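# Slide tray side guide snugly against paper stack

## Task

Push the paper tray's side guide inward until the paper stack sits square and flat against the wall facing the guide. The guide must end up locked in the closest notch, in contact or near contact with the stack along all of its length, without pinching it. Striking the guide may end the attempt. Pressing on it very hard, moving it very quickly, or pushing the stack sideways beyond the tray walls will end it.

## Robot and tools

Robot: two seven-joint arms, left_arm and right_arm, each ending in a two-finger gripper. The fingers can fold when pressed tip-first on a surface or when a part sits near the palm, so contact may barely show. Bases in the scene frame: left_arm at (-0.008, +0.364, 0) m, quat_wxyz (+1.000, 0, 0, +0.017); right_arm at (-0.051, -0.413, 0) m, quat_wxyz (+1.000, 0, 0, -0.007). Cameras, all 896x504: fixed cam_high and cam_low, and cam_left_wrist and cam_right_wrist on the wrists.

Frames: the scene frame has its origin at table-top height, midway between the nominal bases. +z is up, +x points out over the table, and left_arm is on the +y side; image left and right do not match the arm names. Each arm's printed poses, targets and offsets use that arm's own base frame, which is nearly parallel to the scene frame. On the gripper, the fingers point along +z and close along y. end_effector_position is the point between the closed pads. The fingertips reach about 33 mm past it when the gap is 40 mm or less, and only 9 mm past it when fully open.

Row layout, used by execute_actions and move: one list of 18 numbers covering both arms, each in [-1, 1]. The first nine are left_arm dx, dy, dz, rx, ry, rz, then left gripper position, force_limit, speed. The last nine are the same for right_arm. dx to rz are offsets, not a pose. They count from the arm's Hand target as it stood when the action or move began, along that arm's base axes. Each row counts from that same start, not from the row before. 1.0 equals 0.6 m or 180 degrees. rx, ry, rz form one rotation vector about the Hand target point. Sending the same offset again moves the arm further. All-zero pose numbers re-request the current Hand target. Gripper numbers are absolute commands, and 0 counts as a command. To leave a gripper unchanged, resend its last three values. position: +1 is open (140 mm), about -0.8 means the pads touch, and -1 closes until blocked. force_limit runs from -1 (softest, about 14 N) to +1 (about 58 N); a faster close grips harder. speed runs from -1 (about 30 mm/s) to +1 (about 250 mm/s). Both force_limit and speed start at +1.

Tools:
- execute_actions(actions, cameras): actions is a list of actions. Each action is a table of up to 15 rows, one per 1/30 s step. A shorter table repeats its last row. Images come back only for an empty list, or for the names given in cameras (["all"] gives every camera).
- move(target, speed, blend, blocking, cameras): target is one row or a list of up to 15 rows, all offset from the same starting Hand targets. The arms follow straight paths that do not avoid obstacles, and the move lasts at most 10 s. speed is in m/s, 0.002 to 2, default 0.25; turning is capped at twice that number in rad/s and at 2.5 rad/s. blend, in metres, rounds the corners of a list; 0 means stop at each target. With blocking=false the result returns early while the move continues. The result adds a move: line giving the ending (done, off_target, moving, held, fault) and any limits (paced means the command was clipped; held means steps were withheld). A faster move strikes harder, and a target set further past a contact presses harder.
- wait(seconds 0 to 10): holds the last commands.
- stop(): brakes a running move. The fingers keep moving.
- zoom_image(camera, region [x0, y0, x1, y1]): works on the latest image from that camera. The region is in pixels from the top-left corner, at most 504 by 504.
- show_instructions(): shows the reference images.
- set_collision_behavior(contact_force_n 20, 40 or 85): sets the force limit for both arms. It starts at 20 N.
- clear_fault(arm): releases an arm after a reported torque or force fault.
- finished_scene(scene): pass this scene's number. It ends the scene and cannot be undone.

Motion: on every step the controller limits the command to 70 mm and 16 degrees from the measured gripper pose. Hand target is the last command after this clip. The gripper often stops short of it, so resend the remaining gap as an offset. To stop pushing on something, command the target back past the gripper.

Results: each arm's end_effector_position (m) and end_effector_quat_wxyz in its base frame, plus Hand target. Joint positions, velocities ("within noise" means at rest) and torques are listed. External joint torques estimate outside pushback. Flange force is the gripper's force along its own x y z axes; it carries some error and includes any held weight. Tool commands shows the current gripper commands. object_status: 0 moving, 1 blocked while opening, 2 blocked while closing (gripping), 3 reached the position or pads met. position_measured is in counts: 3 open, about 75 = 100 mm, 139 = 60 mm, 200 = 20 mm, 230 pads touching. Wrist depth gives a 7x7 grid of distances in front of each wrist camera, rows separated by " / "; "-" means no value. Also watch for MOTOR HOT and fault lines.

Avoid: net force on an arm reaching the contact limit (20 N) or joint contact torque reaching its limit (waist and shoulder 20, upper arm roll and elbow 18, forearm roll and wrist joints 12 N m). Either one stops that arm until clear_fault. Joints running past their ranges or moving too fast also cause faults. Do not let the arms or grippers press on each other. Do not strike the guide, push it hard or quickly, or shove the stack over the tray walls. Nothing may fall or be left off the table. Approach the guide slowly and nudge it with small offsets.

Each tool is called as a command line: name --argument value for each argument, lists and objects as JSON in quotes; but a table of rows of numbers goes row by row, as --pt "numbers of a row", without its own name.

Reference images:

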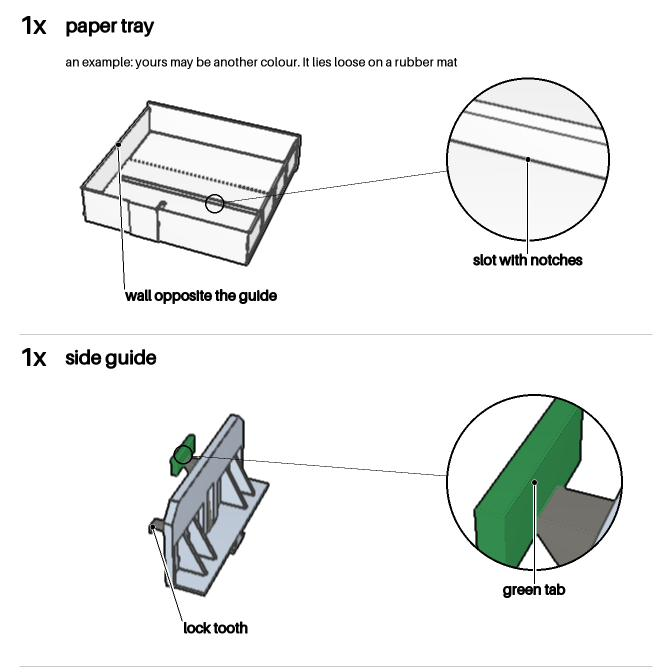

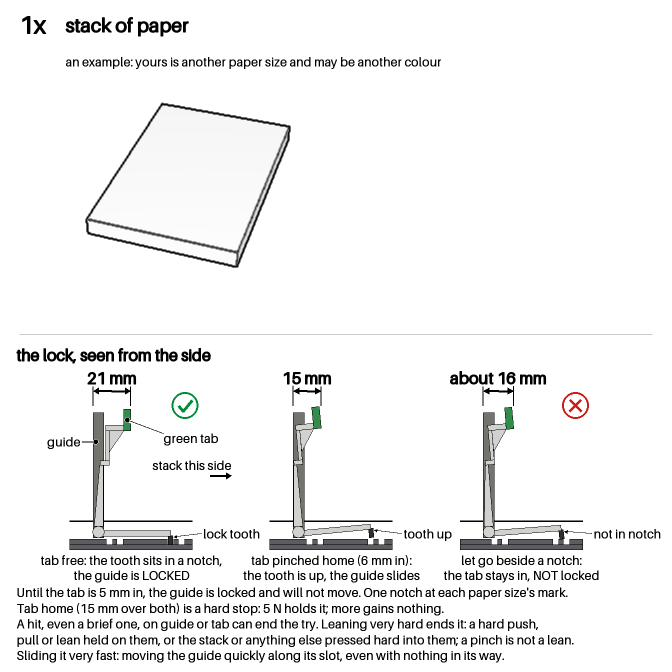

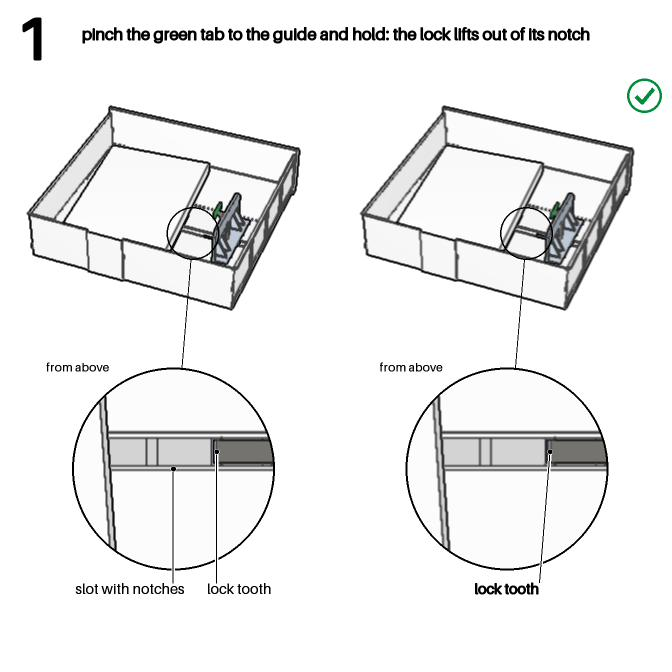

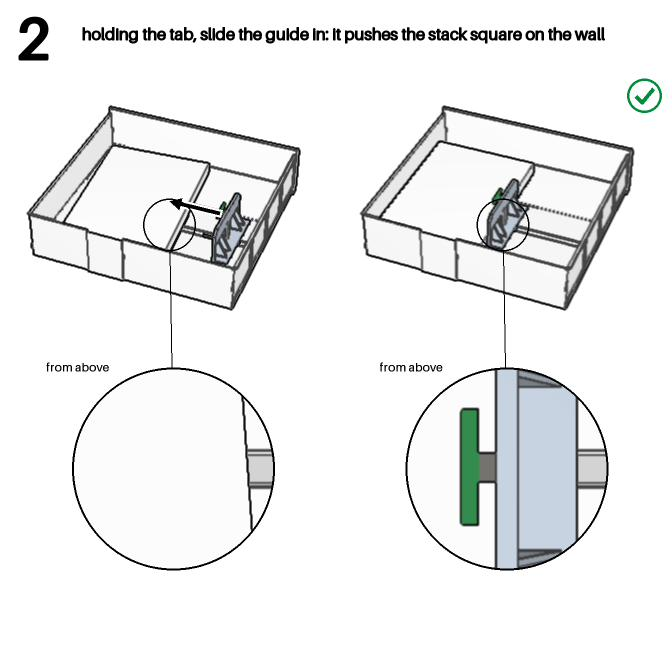

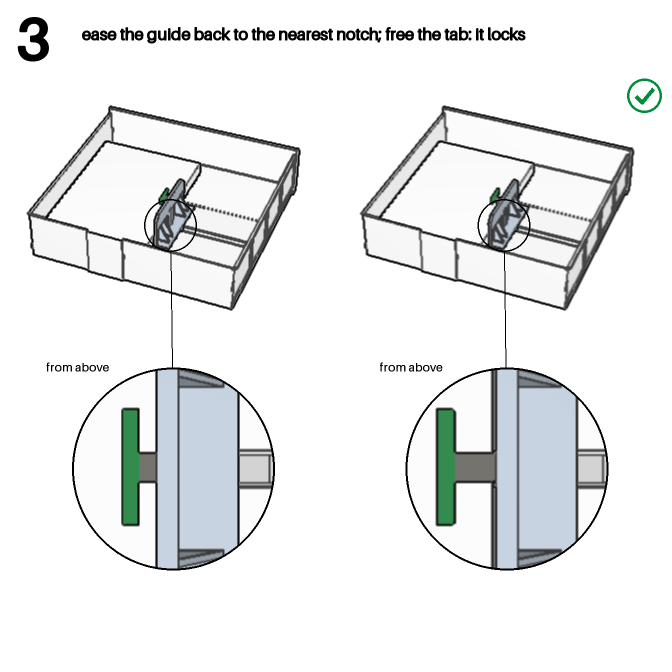

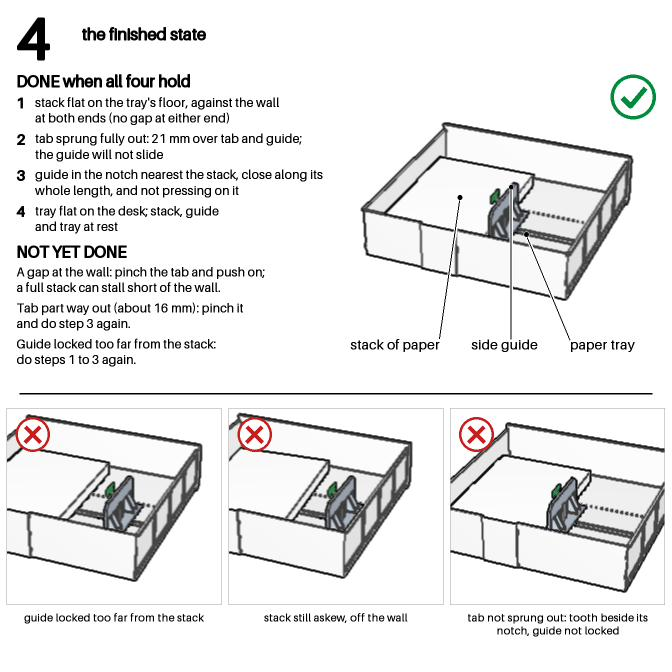

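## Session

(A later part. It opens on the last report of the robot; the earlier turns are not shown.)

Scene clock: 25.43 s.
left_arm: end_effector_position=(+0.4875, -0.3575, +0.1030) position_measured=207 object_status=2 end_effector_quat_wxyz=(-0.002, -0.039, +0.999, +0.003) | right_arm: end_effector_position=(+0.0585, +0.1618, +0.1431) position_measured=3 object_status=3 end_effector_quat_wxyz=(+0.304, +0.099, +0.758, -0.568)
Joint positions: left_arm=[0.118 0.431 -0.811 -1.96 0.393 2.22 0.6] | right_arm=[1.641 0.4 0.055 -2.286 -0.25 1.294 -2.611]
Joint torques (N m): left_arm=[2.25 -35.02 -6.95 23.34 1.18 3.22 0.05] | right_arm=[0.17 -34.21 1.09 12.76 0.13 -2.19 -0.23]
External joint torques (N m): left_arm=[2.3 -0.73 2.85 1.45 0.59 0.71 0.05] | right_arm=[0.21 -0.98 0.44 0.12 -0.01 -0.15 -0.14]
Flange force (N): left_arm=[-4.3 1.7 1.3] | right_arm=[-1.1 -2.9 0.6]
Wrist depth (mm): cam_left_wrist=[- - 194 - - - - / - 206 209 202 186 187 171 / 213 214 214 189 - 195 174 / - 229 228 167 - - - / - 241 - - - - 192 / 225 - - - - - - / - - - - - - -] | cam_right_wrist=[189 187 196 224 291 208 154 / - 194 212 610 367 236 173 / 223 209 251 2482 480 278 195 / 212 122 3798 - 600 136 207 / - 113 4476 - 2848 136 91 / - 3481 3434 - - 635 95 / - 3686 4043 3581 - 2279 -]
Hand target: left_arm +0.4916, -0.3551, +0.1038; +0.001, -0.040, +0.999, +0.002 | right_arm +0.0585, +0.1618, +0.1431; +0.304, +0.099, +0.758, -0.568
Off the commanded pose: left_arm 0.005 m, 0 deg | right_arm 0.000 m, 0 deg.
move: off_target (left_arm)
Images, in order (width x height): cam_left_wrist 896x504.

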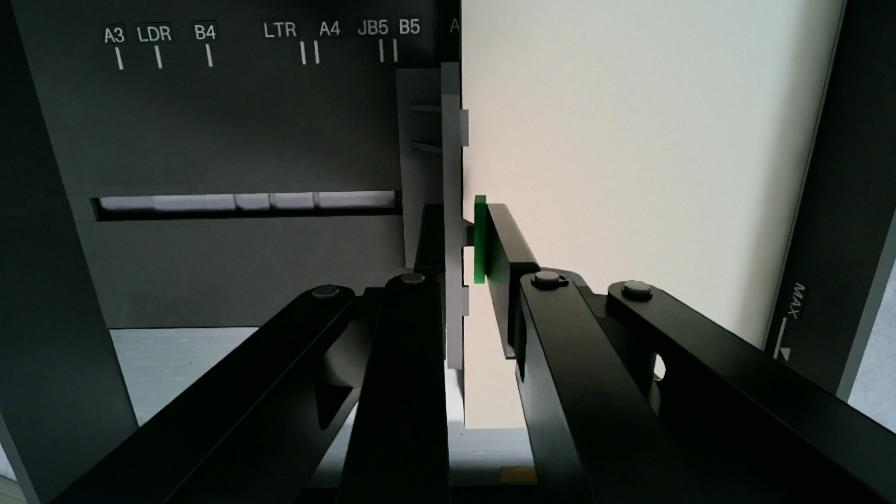

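move --target '[0,0.0015,0,0,0,0,-1,-1,-1,0,0,0,0,0,0,1,1,1]' --speed 0.02 --cameras '["cam_left_wrist"]'

execute_actions --actions '[[[0,0,0,0,0,0,-0.35,-1,-1,0,0,0,0,0,0,1,1,1]],[[0,0,0,0,0,0,-0.35,-1,-1,0,0,0,0,0,0,1,1,1]],[[0,0,0,0,0,0,-0.35,-1,-1,0,0,0,0,0,0,1,1,1]]]' --cameras '["cam_left_wrist"]'

zoom_image --camera "cam_left_wrist" --region '[380, 150, 580, 300]'

Scene clock: 26.40 s.
left_arm: end_effector_position=(+0.4874, -0.3566, +0.1030) position_measured=207 object_status=2 end_effector_quat_wxyz=(-0.002, -0.039, +0.999, +0.003) | right_arm: end_effector_position=(+0.0585, +0.1618, +0.1431) position_measured=3 object_status=3 end_effector_quat_wxyz=(+0.304, +0.099, +0.758, -0.568)
Joint positions: left_arm=[0.122 0.429 -0.813 -1.963 0.393 2.221 0.6] | right_arm=[1.641 0.4 0.055 -2.286 -0.25 1.294 -2.611]
Joint torques (N m): left_arm=[1.91 -34.84 -7.41 23.04 1.21 3.22 0.04] | right_arm=[0.17 -34.25 1.1 12.75 0.14 -2.17 -0.21]
External joint torques (N m): left_arm=[1.91 -0.53 2.37 1.08 0.61 0.71 0.04] | right_arm=[0.22 -1.07 0.47 0.17 0.01 -0.12 -0.12]
Flange force (N): left_arm=[-3.4 1.5 1.7] | right_arm=[-1.1 -3.0 0.6]
Wrist depth (mm): cam_left_wrist=[- 199 196 - - 177 - / 205 206 209 184 - - - / 215 214 214 190 - 192 180 / 226 229 229 167 - - 173 / 227 239 - - - 89 200 / 227 - - - - - - / - - - - - - -] | cam_right_wrist=[187 187 195 220 287 209 154 / - 194 213 605 363 236 173 / 222 210 3213 2161 469 277 195 / 212 122 - - 588 136 206 / - 113 - 2611 2915 136 91 / - 274 4820 - 2724 611 96 / - - - 2532 2558 2142 -]
Hand target: left_arm +0.4916, -0.3542, +0.1038; +0.001, -0.040, +0.999, +0.002 | right_arm +0.0585, +0.1618, +0.1431; +0.304, +0.099, +0.758, -0.568
Off the commanded pose: left_arm 0.005 m, 0 deg | right_arm 0.000 m, 0 deg.
move: off_target (left_arm)
Images, in order (width x height): cam_left_wrist 896x504.

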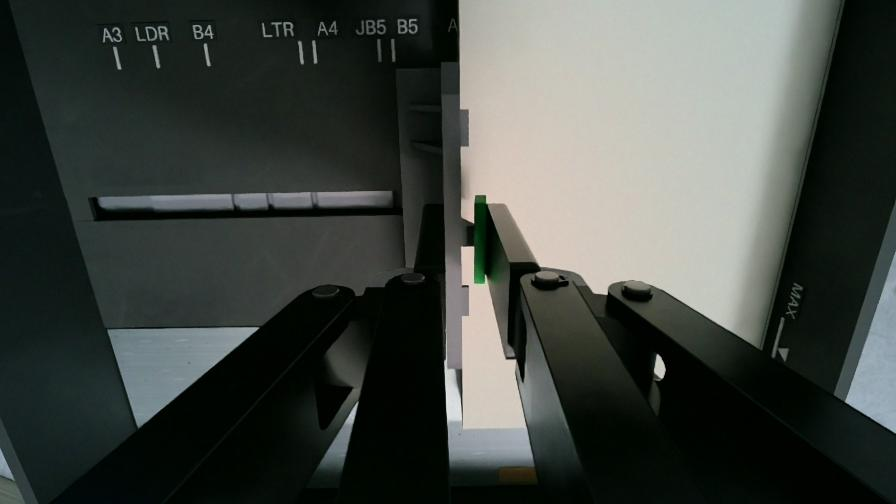

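Scene clock: 28.10 s.
left_arm: end_effector_position=(+0.4897, -0.3550, +0.1031) position_measured=173 object_status=3 end_effector_quat_wxyz=(-0.001, -0.041, +0.999, +0.002) | right_arm: end_effector_position=(+0.0585, +0.1618, +0.1431) position_measured=3 object_status=3 end_effector_quat_wxyz=(+0.304, +0.099, +0.758, -0.568)
Joint positions: left_arm=[0.126 0.429 -0.813 -1.963 0.394 2.224 0.6] | right_arm=[1.641 0.4 0.055 -2.286 -0.25 1.294 -2.611]
Joint torques (N m): left_arm=[0.31 -34.63 -9.02 22.89 1.04 2.67 0.03] | right_arm=[0.16 -34.22 1.1 12.8 0.16 -2.19 -0.22]
External joint torques (N m): left_arm=[0.51 -0.4 0.9 1.04 0.45 0.16 0.03] | right_arm=[0.13 -1.06 0.38 0.21 0.02 -0.15 -0.13]
External joint torques at the end of the 1st action: left_arm=[0.35 -0.35 0.88 0.92 0.47 0.16 0.05] | right_arm=[0.14 -1.14 0.37 0.26 -0.01 -0.14 -0.08]
External joint torques at the end of the 2nd action: left_arm=[0.31 -0.31 0.83 0.91 0.45 0.12 0.04] | right_arm=[0.17 -1.09 0.43 0.24 0.01 -0.13 -0.13]
Flange force (N): left_arm=[-3.4 -1.6 0.3] | right_arm=[-1.2 -2.9 0.4]
Flange force at the end of the 1st action (N): left_arm=[-3.2 -1.8 0.6] | right_arm=[-1.3 -3.0 0.4]
Flange force at the end of the 2nd action (N): left_arm=[-3.3 -1.9 0.5] | right_arm=[-1.2 -2.9 0.4]
Wrist depth (mm): cam_left_wrist=[193 - - - - - - / - 210 210 201 184 - 178 / 213 213 215 161 196 - 180 / 226 229 225 167 - - 188 / 236 - - 216 - - - / - - - 258 - - - / - - - 272 - - -] | cam_right_wrist=[190 186 195 225 288 208 154 / - 194 213 613 369 236 173 / 222 209 240 2038 476 278 196 / 212 122 3173 3298 676 136 206 / - 113 4729 3741 968 136 91 / - 271 3255 3255 - 518 95 / - - 3342 2881 - 847 -]
Hand target: left_arm +0.4916, -0.3542, +0.1038; +0.001, -0.040, +0.999, +0.002 | right_arm +0.0585, +0.1618, +0.1431; +0.304, +0.099, +0.758, -0.568
Off the commanded pose: left_arm 0.002 m, 0 deg | right_arm 0.000 m, 0 deg.
Images, in order (width x height): cam_left_wrist 896x504.

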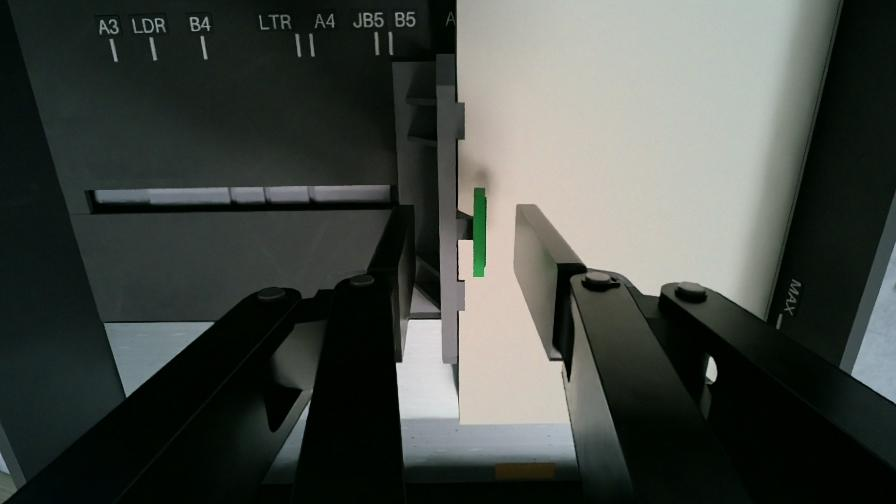

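Scaled by 2.520.

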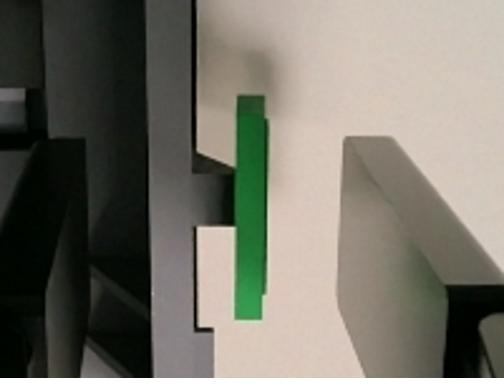

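execute_actions --actions '[[[0,-0.001,0,0,0,0,-1,-1,-1,0,0,0,0,0,0,1,1,1]],[[0,0,0,0,0,0,-1,-1,-1,0,0,0,0,0,0,1,1,1]],[[0,0,0,0,0,0,-1,-1,-1,0,0,0,0,0,0,1,1,1]]]'

move --target '[0,-0.0025,0,0,0,0,-1,-1,-1,0,0,0,0,0,0,1,1,1]' --speed 0.02

Scene clock: 30.60 s.
left_arm: end_effector_position=(+0.4905, -0.3553, +0.1037) position_measured=208 object_status=2 end_effector_quat_wxyz=(+0.000, -0.041, +0.999, +0.002) | right_arm: end_effector_position=(+0.0585, +0.1618, +0.1431) position_measured=3 object_status=3 end_effector_quat_wxyz=(+0.304, +0.099, +0.758, -0.568)
Joint positions: left_arm=[0.126 0.429 -0.813 -1.962 0.395 2.225 0.6] | right_arm=[1.641 0.4 0.055 -2.286 -0.25 1.294 -2.611]
Joint torques (N m): left_arm=[0.15 -33.96 -8.17 22.94 1.04 2.78 -0.07] | right_arm=[0.2 -34.21 1.12 12.79 0.15 -2.18 -0.21]
External joint torques (N m): left_arm=[0.16 0.37 1.61 0.96 0.44 0.25 -0.07] | right_arm=[0.25 -1.04 0.49 0.19 0.01 -0.14 -0.12]
External joint torques at the end of the 1st action: left_arm=[-0.31 -0.5 0.7 1.11 0.45 0.05 -0.04] | right_arm=[0.17 -1.13 0.36 0.19 -0.01 -0.13 -0.1]
External joint torques at the end of the 2nd action: left_arm=[0.28 0.32 1.74 1.02 0.43 0.25 -0.04] | right_arm=[0.18 -1.06 0.42 0.15 0.02 -0.14 -0.13]
Flange force (N): left_arm=[-5.7 -4.4 2.9] | right_arm=[-1.0 -3.0 0.4]
Flange force at the end of the 1st action (N): left_arm=[-3.8 -3.8 0.4] | right_arm=[-1.3 -3.1 0.6]
Flange force at the end of the 2nd action (N): left_arm=[-5.9 -4.1 2.8] | right_arm=[-1.2 -3.0 0.6]
Wrist depth (mm): cam_left_wrist=[- - - 191 176 - - / - 207 210 180 185 - - / - 215 217 212 198 - 180 / 229 229 230 165 - 209 173 / 238 244 - - - 214 - / 228 - - - - - - / - - - - - - -] | cam_right_wrist=[191 186 195 217 270 209 154 / - 194 214 2180 366 235 173 / 222 210 - 1943 409 276 196 / 212 122 - 3581 537 136 207 / - 113 3581 3298 841 136 91 / - 3434 - 2949 2387 681 95 / - - - 2881 2410 2321 -]
Hand target: left_arm +0.4916, -0.3548, +0.1038; +0.001, -0.040, +0.999, +0.002 | right_arm +0.0585, +0.1618, +0.1431; +0.304, +0.099, +0.758, -0.568
Off the commanded pose: left_arm 0.001 m, 0 deg | right_arm 0.000 m, 0 deg.

Scene clock: 31.30 s.
left_arm: end_effector_position=(+0.4906, -0.3560, +0.1037) position_measured=208 object_status=2 end_effector_quat_wxyz=(+0.000, -0.041, +0.999, +0.002) | right_arm: end_effector_position=(+0.0585, +0.1618, +0.1431) position_measured=3 object_status=3 end_effector_quat_wxyz=(+0.304, +0.099, +0.758, -0.568)
Joint positions: left_arm=[0.123 0.43 -0.812 -1.96 0.395 2.224 0.6] | right_arm=[1.641 0.4 0.055 -2.286 -0.25 1.294 -2.611]
Joint torques (N m): left_arm=[-1.08 -34.81 -8.48 23.86 1.13 2.72 -0.17] | right_arm=[0.23 -34.3 1.09 12.73 0.16 -2.2 -0.24]
External joint torques (N m): left_arm=[-1.15 -0.45 1.26 1.9 0.53 0.21 -0.17] | right_arm=[0.2 -1.12 0.39 0.11 0.02 -0.16 -0.15]
Flange force (N): left_arm=[-7.5 -8.6 1.9] | right_arm=[-1.3 -3.2 0.8]
Wrist depth (mm): cam_left_wrist=[- - 193 - - - 162 / - 209 210 - 184 - - / 213 215 217 210 - 192 - / 227 230 229 158 - - 181 / 237 244 - - - 89 190 / - - - - - - - / - - - - - - -] | cam_right_wrist=[187 187 195 225 291 208 154 / 226 194 214 604 366 236 173 / 222 209 238 2038 454 276 196 / 212 122 4043 2482 523 136 207 / - 113 - - 783 136 91 / - 274 3798 - 2816 518 95 / - - - 2785 - 1857 -]
Hand target: left_arm +0.4916, -0.3563, +0.1038; +0.001, -0.040, +0.999, +0.002 | right_arm +0.0585, +0.1618, +0.1431; +0.304, +0.099, +0.758, -0.568
Off the commanded pose: left_arm 0.001 m, 0 deg | right_arm 0.000 m, 0 deg.
move: done

move --target '[0,-0.0025,0,0,0,0,-1,-1,-1,0,0,0,0,0,0,1,1,1]' --speed 0.02

execute_actions --actions '[[[0,0,0,0,0,0,-0.45,-1,-1,0,0,0,0,0,0,1,1,1]],[[0,0,0,0,0,0,-0.45,-1,-1,0,0,0,0,0,0,1,1,1]],[[0,0,0,0,0,0,-0.45,-1,-1,0,0,0,0,0,0,1,1,1]]]' --cameras '["cam_left_wrist"]'

Scene clock: 32.23 s.
left_arm: end_effector_position=(+0.4907, -0.3574, +0.1037) position_measured=208 object_status=2 end_effector_quat_wxyz=(+0.000, -0.040, +0.999, +0.002) | right_arm: end_effector_position=(+0.0585, +0.1618, +0.1431) position_measured=3 object_status=3 end_effector_quat_wxyz=(+0.304, +0.099, +0.758, -0.568)
Joint positions: left_arm=[0.118 0.432 -0.809 -1.956 0.396 2.222 0.598] | right_arm=[1.641 0.4 0.055 -2.286 -0.25 1.294 -2.611]
Joint torques (N m): left_arm=[-0.8 -34.9 -9.18 23.84 1.11 2.67 -0.19] | right_arm=[0.12 -34.26 1.13 12.79 0.16 -2.18 -0.19]
External joint torques (N m): left_arm=[-0.63 -0.36 0.77 1.92 0.51 0.16 -0.19] | right_arm=[0.13 -1.07 0.46 0.23 0.03 -0.13 -0.1]
Flange force (N): left_arm=[-6.8 -7.3 0.9] | right_arm=[-1.1 -2.9 0.4]
Wrist depth (mm): cam_left_wrist=[195 - - - 175 177 - / - 208 - - - 182 181 / 214 213 216 197 - - 192 / 227 230 230 166 205 - 194 / 238 242 - 178 - - 183 / - - - - - - - / - - - - - - -] | cam_right_wrist=[189 186 195 224 291 209 154 / 227 194 214 611 366 235 173 / 222 209 234 2558 472 277 195 / 212 122 - 2180 595 136 207 / - 113 - 3979 791 135 91 / - - 3856 3094 2666 648 95 / - - 3798 3481 2558 716 -]
Hand target: left_arm +0.4916, -0.3578, +0.1038; +0.001, -0.040, +0.999, +0.002 | right_arm +0.0585, +0.1618, +0.1431; +0.304, +0.099, +0.758, -0.568
Off the commanded pose: left_arm 0.001 m, 0 deg | right_arm 0.000 m, 0 deg.
move: done

Scene clock: 33.93 s.
left_arm: end_effector_position=(+0.4912, -0.3578, +0.1042) position_measured=186 object_status=3 end_effector_quat_wxyz=(+0.000, -0.040, +0.999, +0.002) | right_arm: end_effector_position=(+0.0585, +0.1618, +0.1431) position_measured=3 object_status=3 end_effector_quat_wxyz=(+0.304, +0.099, +0.758, -0.568)
Joint positions: left_arm=[0.118 0.433 -0.809 -1.955 0.396 2.222 0.598] | right_arm=[1.641 0.4 0.055 -2.286 -0.25 1.294 -2.611]
Joint torques (N m): left_arm=[-0.69 -34.9 -8.8 23.01 1.04 2.5 -0.19] | right_arm=[0.17 -34.24 1.16 12.74 0.14 -2.19 -0.2]
External joint torques (N m): left_arm=[-0.69 -0.28 1.04 0.97 0.44 -0.04 -0.2] | right_arm=[0.25 -1.08 0.55 0.19 0.01 -0.14 -0.11]
External joint torques at the end of the 1st action: left_arm=[-0.5 -0.23 1.19 0.97 0.42 -0.04 -0.14] | right_arm=[0.2 -1.14 0.49 0.18 -0.01 -0.13 -0.08]
External joint torques at the end of the 2nd action: left_arm=[-0.67 -0.55 0.89 1.19 0.43 0 -0.17] | right_arm=[0.11 -1.12 0.42 0.21 0 -0.15 -0.14]
Flange force (N): left_arm=[-4.5 -5.4 1.5] | right_arm=[-1.0 -3.1 0.5]
Flange force at the end of the 1st action (N): left_arm=[-4.7 -5.0 1.5] | right_arm=[-1.2 -3.2 0.6]
Flange force at the end of the 2nd action (N): left_arm=[-4.4 -5.1 0.8] | right_arm=[-1.4 -3.0 0.5]
Wrist depth (mm): cam_left_wrist=[- - 194 191 - - - / - 211 - 202 - - - / 216 215 214 162 196 - 194 / - 227 230 170 204 207 193 / - - - 182 - - - / - - - 264 - - - / - - - 275 - - -] | cam_right_wrist=[189 187 195 224 286 210 153 / 2724 194 214 608 368 245 169 / 222 209 266 2258 440 278 196 / 212 122 5222 3342 608 136 206 / - 113 - - 844 135 91 / - 283 - 2949 2666 607 96 / - - - 3255 2558 2106 -]
Hand target: left_arm +0.4916, -0.3578, +0.1038; +0.001, -0.040, +0.999, +0.002 | right_arm +0.0585, +0.1618, +0.1431; +0.304, +0.099, +0.758, -0.568
Off the commanded pose: left_arm 0.001 m, 0 deg | right_arm 0.000 m, 0 deg.
Images, in order (width x height): cam_left_wrist 896x504.

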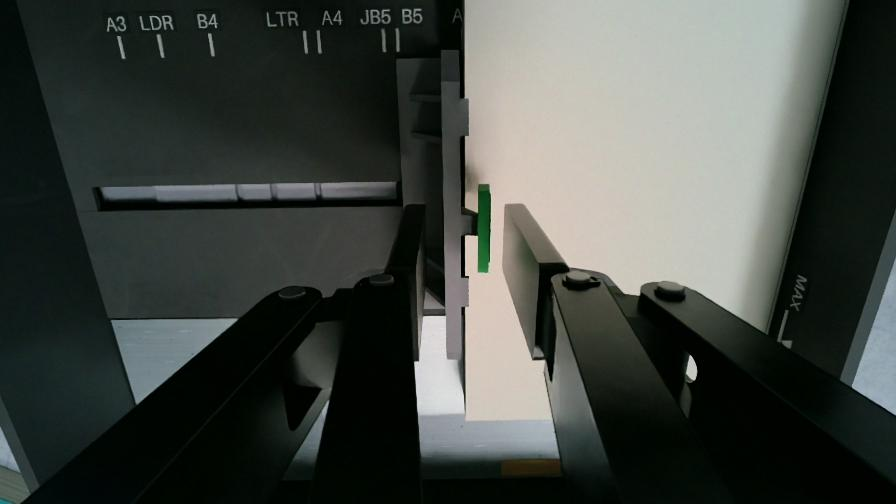

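move --target '[-0.001,0.0155,0,0,0,0,-0.45,-1,-1,0,0,0,0,0,0,1,1,1]' --speed 0.01 --cameras '["cam_left_wrist"]'

Scene clock: 35.47 s.
left_arm: end_effector_position=(+0.4908, -0.3505, +0.1031) position_measured=186 object_status=3 end_effector_quat_wxyz=(+0.001, -0.042, +0.999, +0.001) | right_arm: end_effector_position=(+0.0585, +0.1618, +0.1431) position_measured=3 object_status=3 end_effector_quat_wxyz=(+0.304, +0.099, +0.758, -0.568)
Joint positions: left_arm=[0.144 0.422 -0.821 -1.976 0.394 2.234 0.604] | right_arm=[1.641 0.4 0.055 -2.286 -0.25 1.294 -2.611]
Joint torques (N m): left_arm=[1.12 -35.36 -8.63 22.01 0.49 2.02 0.2] | right_arm=[0.19 -34.25 1.11 12.78 0.13 -2.17 -0.19]
External joint torques (N m): left_arm=[1.16 -1.53 1.1 0.09 -0.1 -0.51 0.2] | right_arm=[0.18 -1.07 0.42 0.23 -0.01 -0.12 -0.1]
Flange force (N): left_arm=[2.0 5.0 -3.7] | right_arm=[-1.2 -2.9 0.4]
Wrist depth (mm): cam_left_wrist=[196 - 192 195 175 177 174 / - 207 212 188 182 183 173 / 216 218 217 192 - - 175 / 228 230 229 158 - 205 - / 241 240 - - - - - / - - - - - - - / - - - 274 - - -] | cam_right_wrist=[192 186 195 225 291 207 154 / 226 194 218 625 366 236 173 / 222 210 3387 3741 439 278 195 / 212 122 4322 4476 622 136 207 / - 113 3741 - 949 136 91 / - 279 - 2881 2695 643 95 / - - - 3741 - 601 -]
Hand target: left_arm +0.4910, -0.3485, +0.1038; +0.001, -0.040, +0.999, +0.002 | right_arm +0.0585, +0.1618, +0.1431; +0.304, +0.099, +0.758, -0.568
Off the commanded pose: left_arm 0.002 m, 0 deg | right_arm 0.000 m, 0 deg.
move: done
Images, in order (width x height): cam_left_wrist 896x504.

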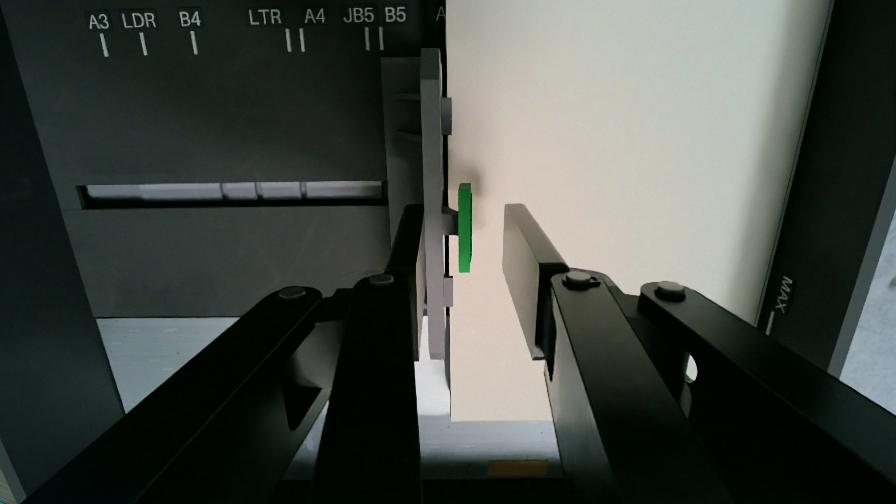

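move --target '[0,0.002,0,0,0,0,-0.45,-1,-1,0,0,0,0,0,0,1,1,1]' --speed 0.01 --cameras '["cam_left_wrist"]'

move --target '[0,0.002,0,0,0,0,-0.45,-1,-1,0,0,0,0,0,0,1,1,1]' --speed 0.01 --cameras '["cam_left_wrist"]'

Scene clock: 37.37 s.
left_arm: end_effector_position=(+0.4908, -0.3499, +0.1031) position_measured=186 object_status=3 end_effector_quat_wxyz=(+0.001, -0.042, +0.999, +0.000) | right_arm: end_effector_position=(+0.0585, +0.1618, +0.1431) position_measured=3 object_status=3 end_effector_quat_wxyz=(+0.304, +0.099, +0.758, -0.568)
Joint positions: left_arm=[0.15 0.422 -0.826 -1.979 0.394 2.236 0.606] | right_arm=[1.641 0.4 0.055 -2.286 -0.25 1.294 -2.611]
Joint velocities: left_arm=[0.005 -0.001 -0.003 -0.002 0 0 0.001] | right_arm=[within noise]
Joint torques (N m): left_arm=[1.33 -35.31 -8.54 22.27 0.72 1.88 0.2] | right_arm=[0.14 -34.23 1.07 12.76 0.13 -2.19 -0.19]
External joint torques (N m): left_arm=[1.36 -1.69 1.19 0.41 0.13 -0.64 0.2] | right_arm=[0.12 -0.94 0.36 0.12 0 -0.14 -0.1]
Flange force (N): left_arm=[1.0 4.4 -4.1] | right_arm=[-1.1 -2.6 0.6]
Wrist depth (mm): cam_left_wrist=[194 - 189 174 - 175 171 / - 208 212 - - - 173 / 223 215 217 163 - - 173 / 229 232 227 164 - 210 183 / 244 242 - - - - - / - - - - - - - / - - - 273 - - -] | cam_right_wrist=[188 187 195 225 309 208 154 / - 194 213 689 368 236 174 / 221 210 - - 434 278 196 / 212 122 - 2754 593 136 206 / - 113 - - 2816 136 91 / - 269 3434 3633 2724 653 95 / - - 3798 2848 2584 718 -]
Hand target: left_arm +0.4910, -0.3473, +0.1038; +0.001, -0.040, +0.999, +0.002 | right_arm +0.0585, +0.1618, +0.1431; +0.304, +0.099, +0.758, -0.568
Off the commanded pose: left_arm 0.003 m, 0 deg | right_arm 0.000 m, 0 deg.
move: done
Images, in order (width x height): cam_left_wrist 896x504.

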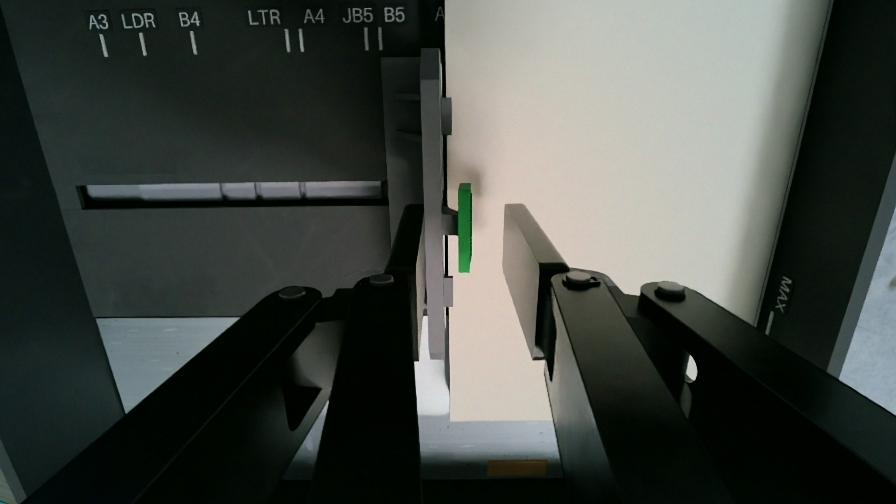

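Scene clock: 38.07 s.
left_arm: end_effector_position=(+0.4908, -0.3481, +0.1032) position_measured=186 object_status=3 end_effector_quat_wxyz=(+0.001, -0.042, +0.999, +0.001) | right_arm: end_effector_position=(+0.0585, +0.1618, +0.1431) position_measured=3 object_status=3 end_effector_quat_wxyz=(+0.304, +0.099, +0.758, -0.568)
Joint positions: left_arm=[0.155 0.42 -0.828 -1.982 0.394 2.236 0.607] | right_arm=[1.641 0.4 0.055 -2.286 -0.25 1.294 -2.611]
Joint torques (N m): left_arm=[0.71 -34.87 -9.11 22.3 0.73 2 0.14] | right_arm=[0.17 -34.13 1.12 12.77 0.14 -2.18 -0.21]
External joint torques (N m): left_arm=[0.67 -1.43 0.52 0.45 0.14 -0.52 0.14] | right_arm=[0.12 -1 0.38 0.26 0 -0.13 -0.11]
Flange force (N): left_arm=[0.7 2.5 -3.5] | right_arm=[-1.2 -2.6 0.2]
Wrist depth (mm): cam_left_wrist=[- 192 195 182 - 173 171 / - 208 208 184 - - - / 217 215 215 159 - - 180 / 229 230 230 163 - - 190 / - 239 - - - - - / - - - - - - - / - - - 275 - - -] | cam_right_wrist=[186 186 196 223 287 208 154 / - 194 215 690 351 235 174 / 223 210 - - 456 277 196 / 212 122 - 3916 570 136 206 / - 113 - - 995 136 91 / - 263 - - - 601 96 / - - - 3094 - 798 -]
Hand target: left_arm +0.4910, -0.3461, +0.1038; +0.001, -0.040, +0.999, +0.002 | right_arm +0.0585, +0.1618, +0.1431; +0.304, +0.099, +0.758, -0.568
Off the commanded pose: left_arm 0.002 m, 0 deg | right_arm 0.000 m, 0 deg.
move: done
Images, in order (width x height): cam_left_wrist 896x504.

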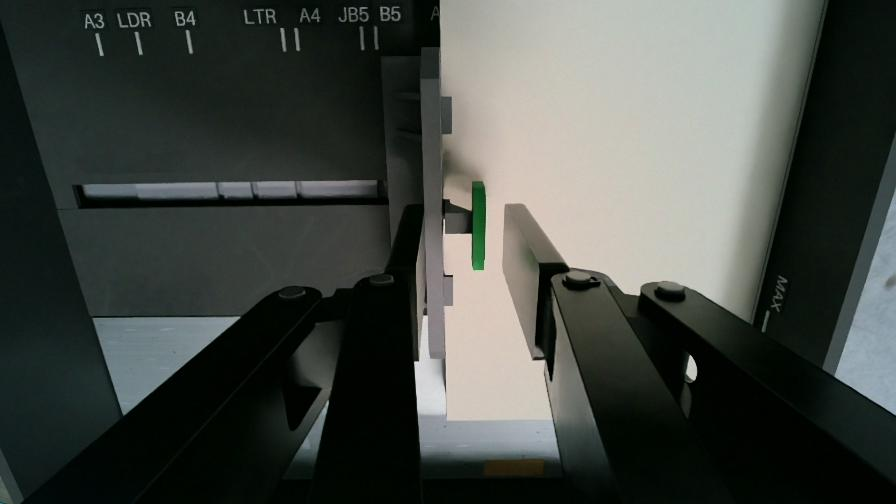

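Locked. Back off and lift.

move --pt "0 -0.012 0 0 0 0 -0.45 -1 -1 0 0 0 0 0 0 1 1 1" --pt "0 -0.012 0.16 0 0 0 -0.45 -1 -1 0 0 0 0 0 0 1 1 1" --speed '[0.03,0.12]' --cameras '["cam_left_wrist"]'

Scene clock: 40.53 s.
left_arm: end_effector_position=(+0.4918, -0.3534, +0.1998) position_measured=186 object_status=3 end_effector_quat_wxyz=(+0.003, -0.043, +0.999, +0.002) | right_arm: end_effector_position=(+0.0585, +0.1618, +0.1431) position_measured=3 object_status=3 end_effector_quat_wxyz=(+0.304, +0.099, +0.758, -0.568)
Joint positions: left_arm=[0.214 0.295 -0.917 -1.871 0.269 2.04 0.68] | right_arm=[1.641 0.4 0.055 -2.286 -0.25 1.294 -2.611]
Joint velocities: left_arm=[0 -0.002 -0.001 -0.001 0 -0.003 0.006] | right_arm=[within noise]
Joint torques (N m): left_arm=[0.26 -30.13 -7.23 24.66 0.28 2.31 0.08] | right_arm=[0.14 -34.26 1.14 12.8 0.15 -2.18 -0.19]
External joint torques (N m): left_arm=[0.43 -0.4 0.37 0.87 -0.4 -0.21 0.08] | right_arm=[0.09 -1.08 0.4 0.2 0 -0.14 -0.1]
Flange force (N): left_arm=[-1.0 0.4 -2.7] | right_arm=[-1.3 -2.9 0.5]
Wrist depth (mm): cam_left_wrist=[244 270 - 287 - - 301 / 318 - 296 284 279 - - / - 294 - 309 - - - / - 335 349 177 309 - 363 / - - - 357 - - - / - - - 366 - - - / - - - - - - -] | cam_right_wrist=[188 187 195 224 290 208 154 / - 193 213 636 369 236 174 / 222 210 3255 2321 468 277 196 / 211 122 - 3979 628 136 207 / - 113 - - 864 135 91 / - 270 3916 - 3057 661 96 / - - 3686 2558 2816 735 -]
Hand target: left_arm +0.4910, -0.3533, +0.1998; +0.001, -0.040, +0.999, +0.002 | right_arm +0.0585, +0.1618, +0.1431; +0.304, +0.099, +0.758, -0.568
Off the commanded pose: left_arm 0.001 m, 0 deg | right_arm 0.000 m, 0 deg.
move: done
Images, in order (width x height): cam_left_wrist 896x504.

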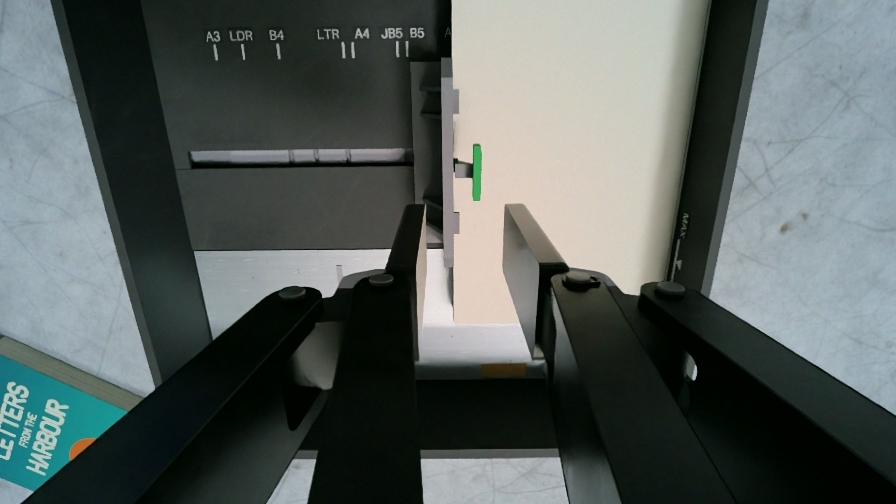

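finished_scene --scene 3

The scene is finished: the task was done.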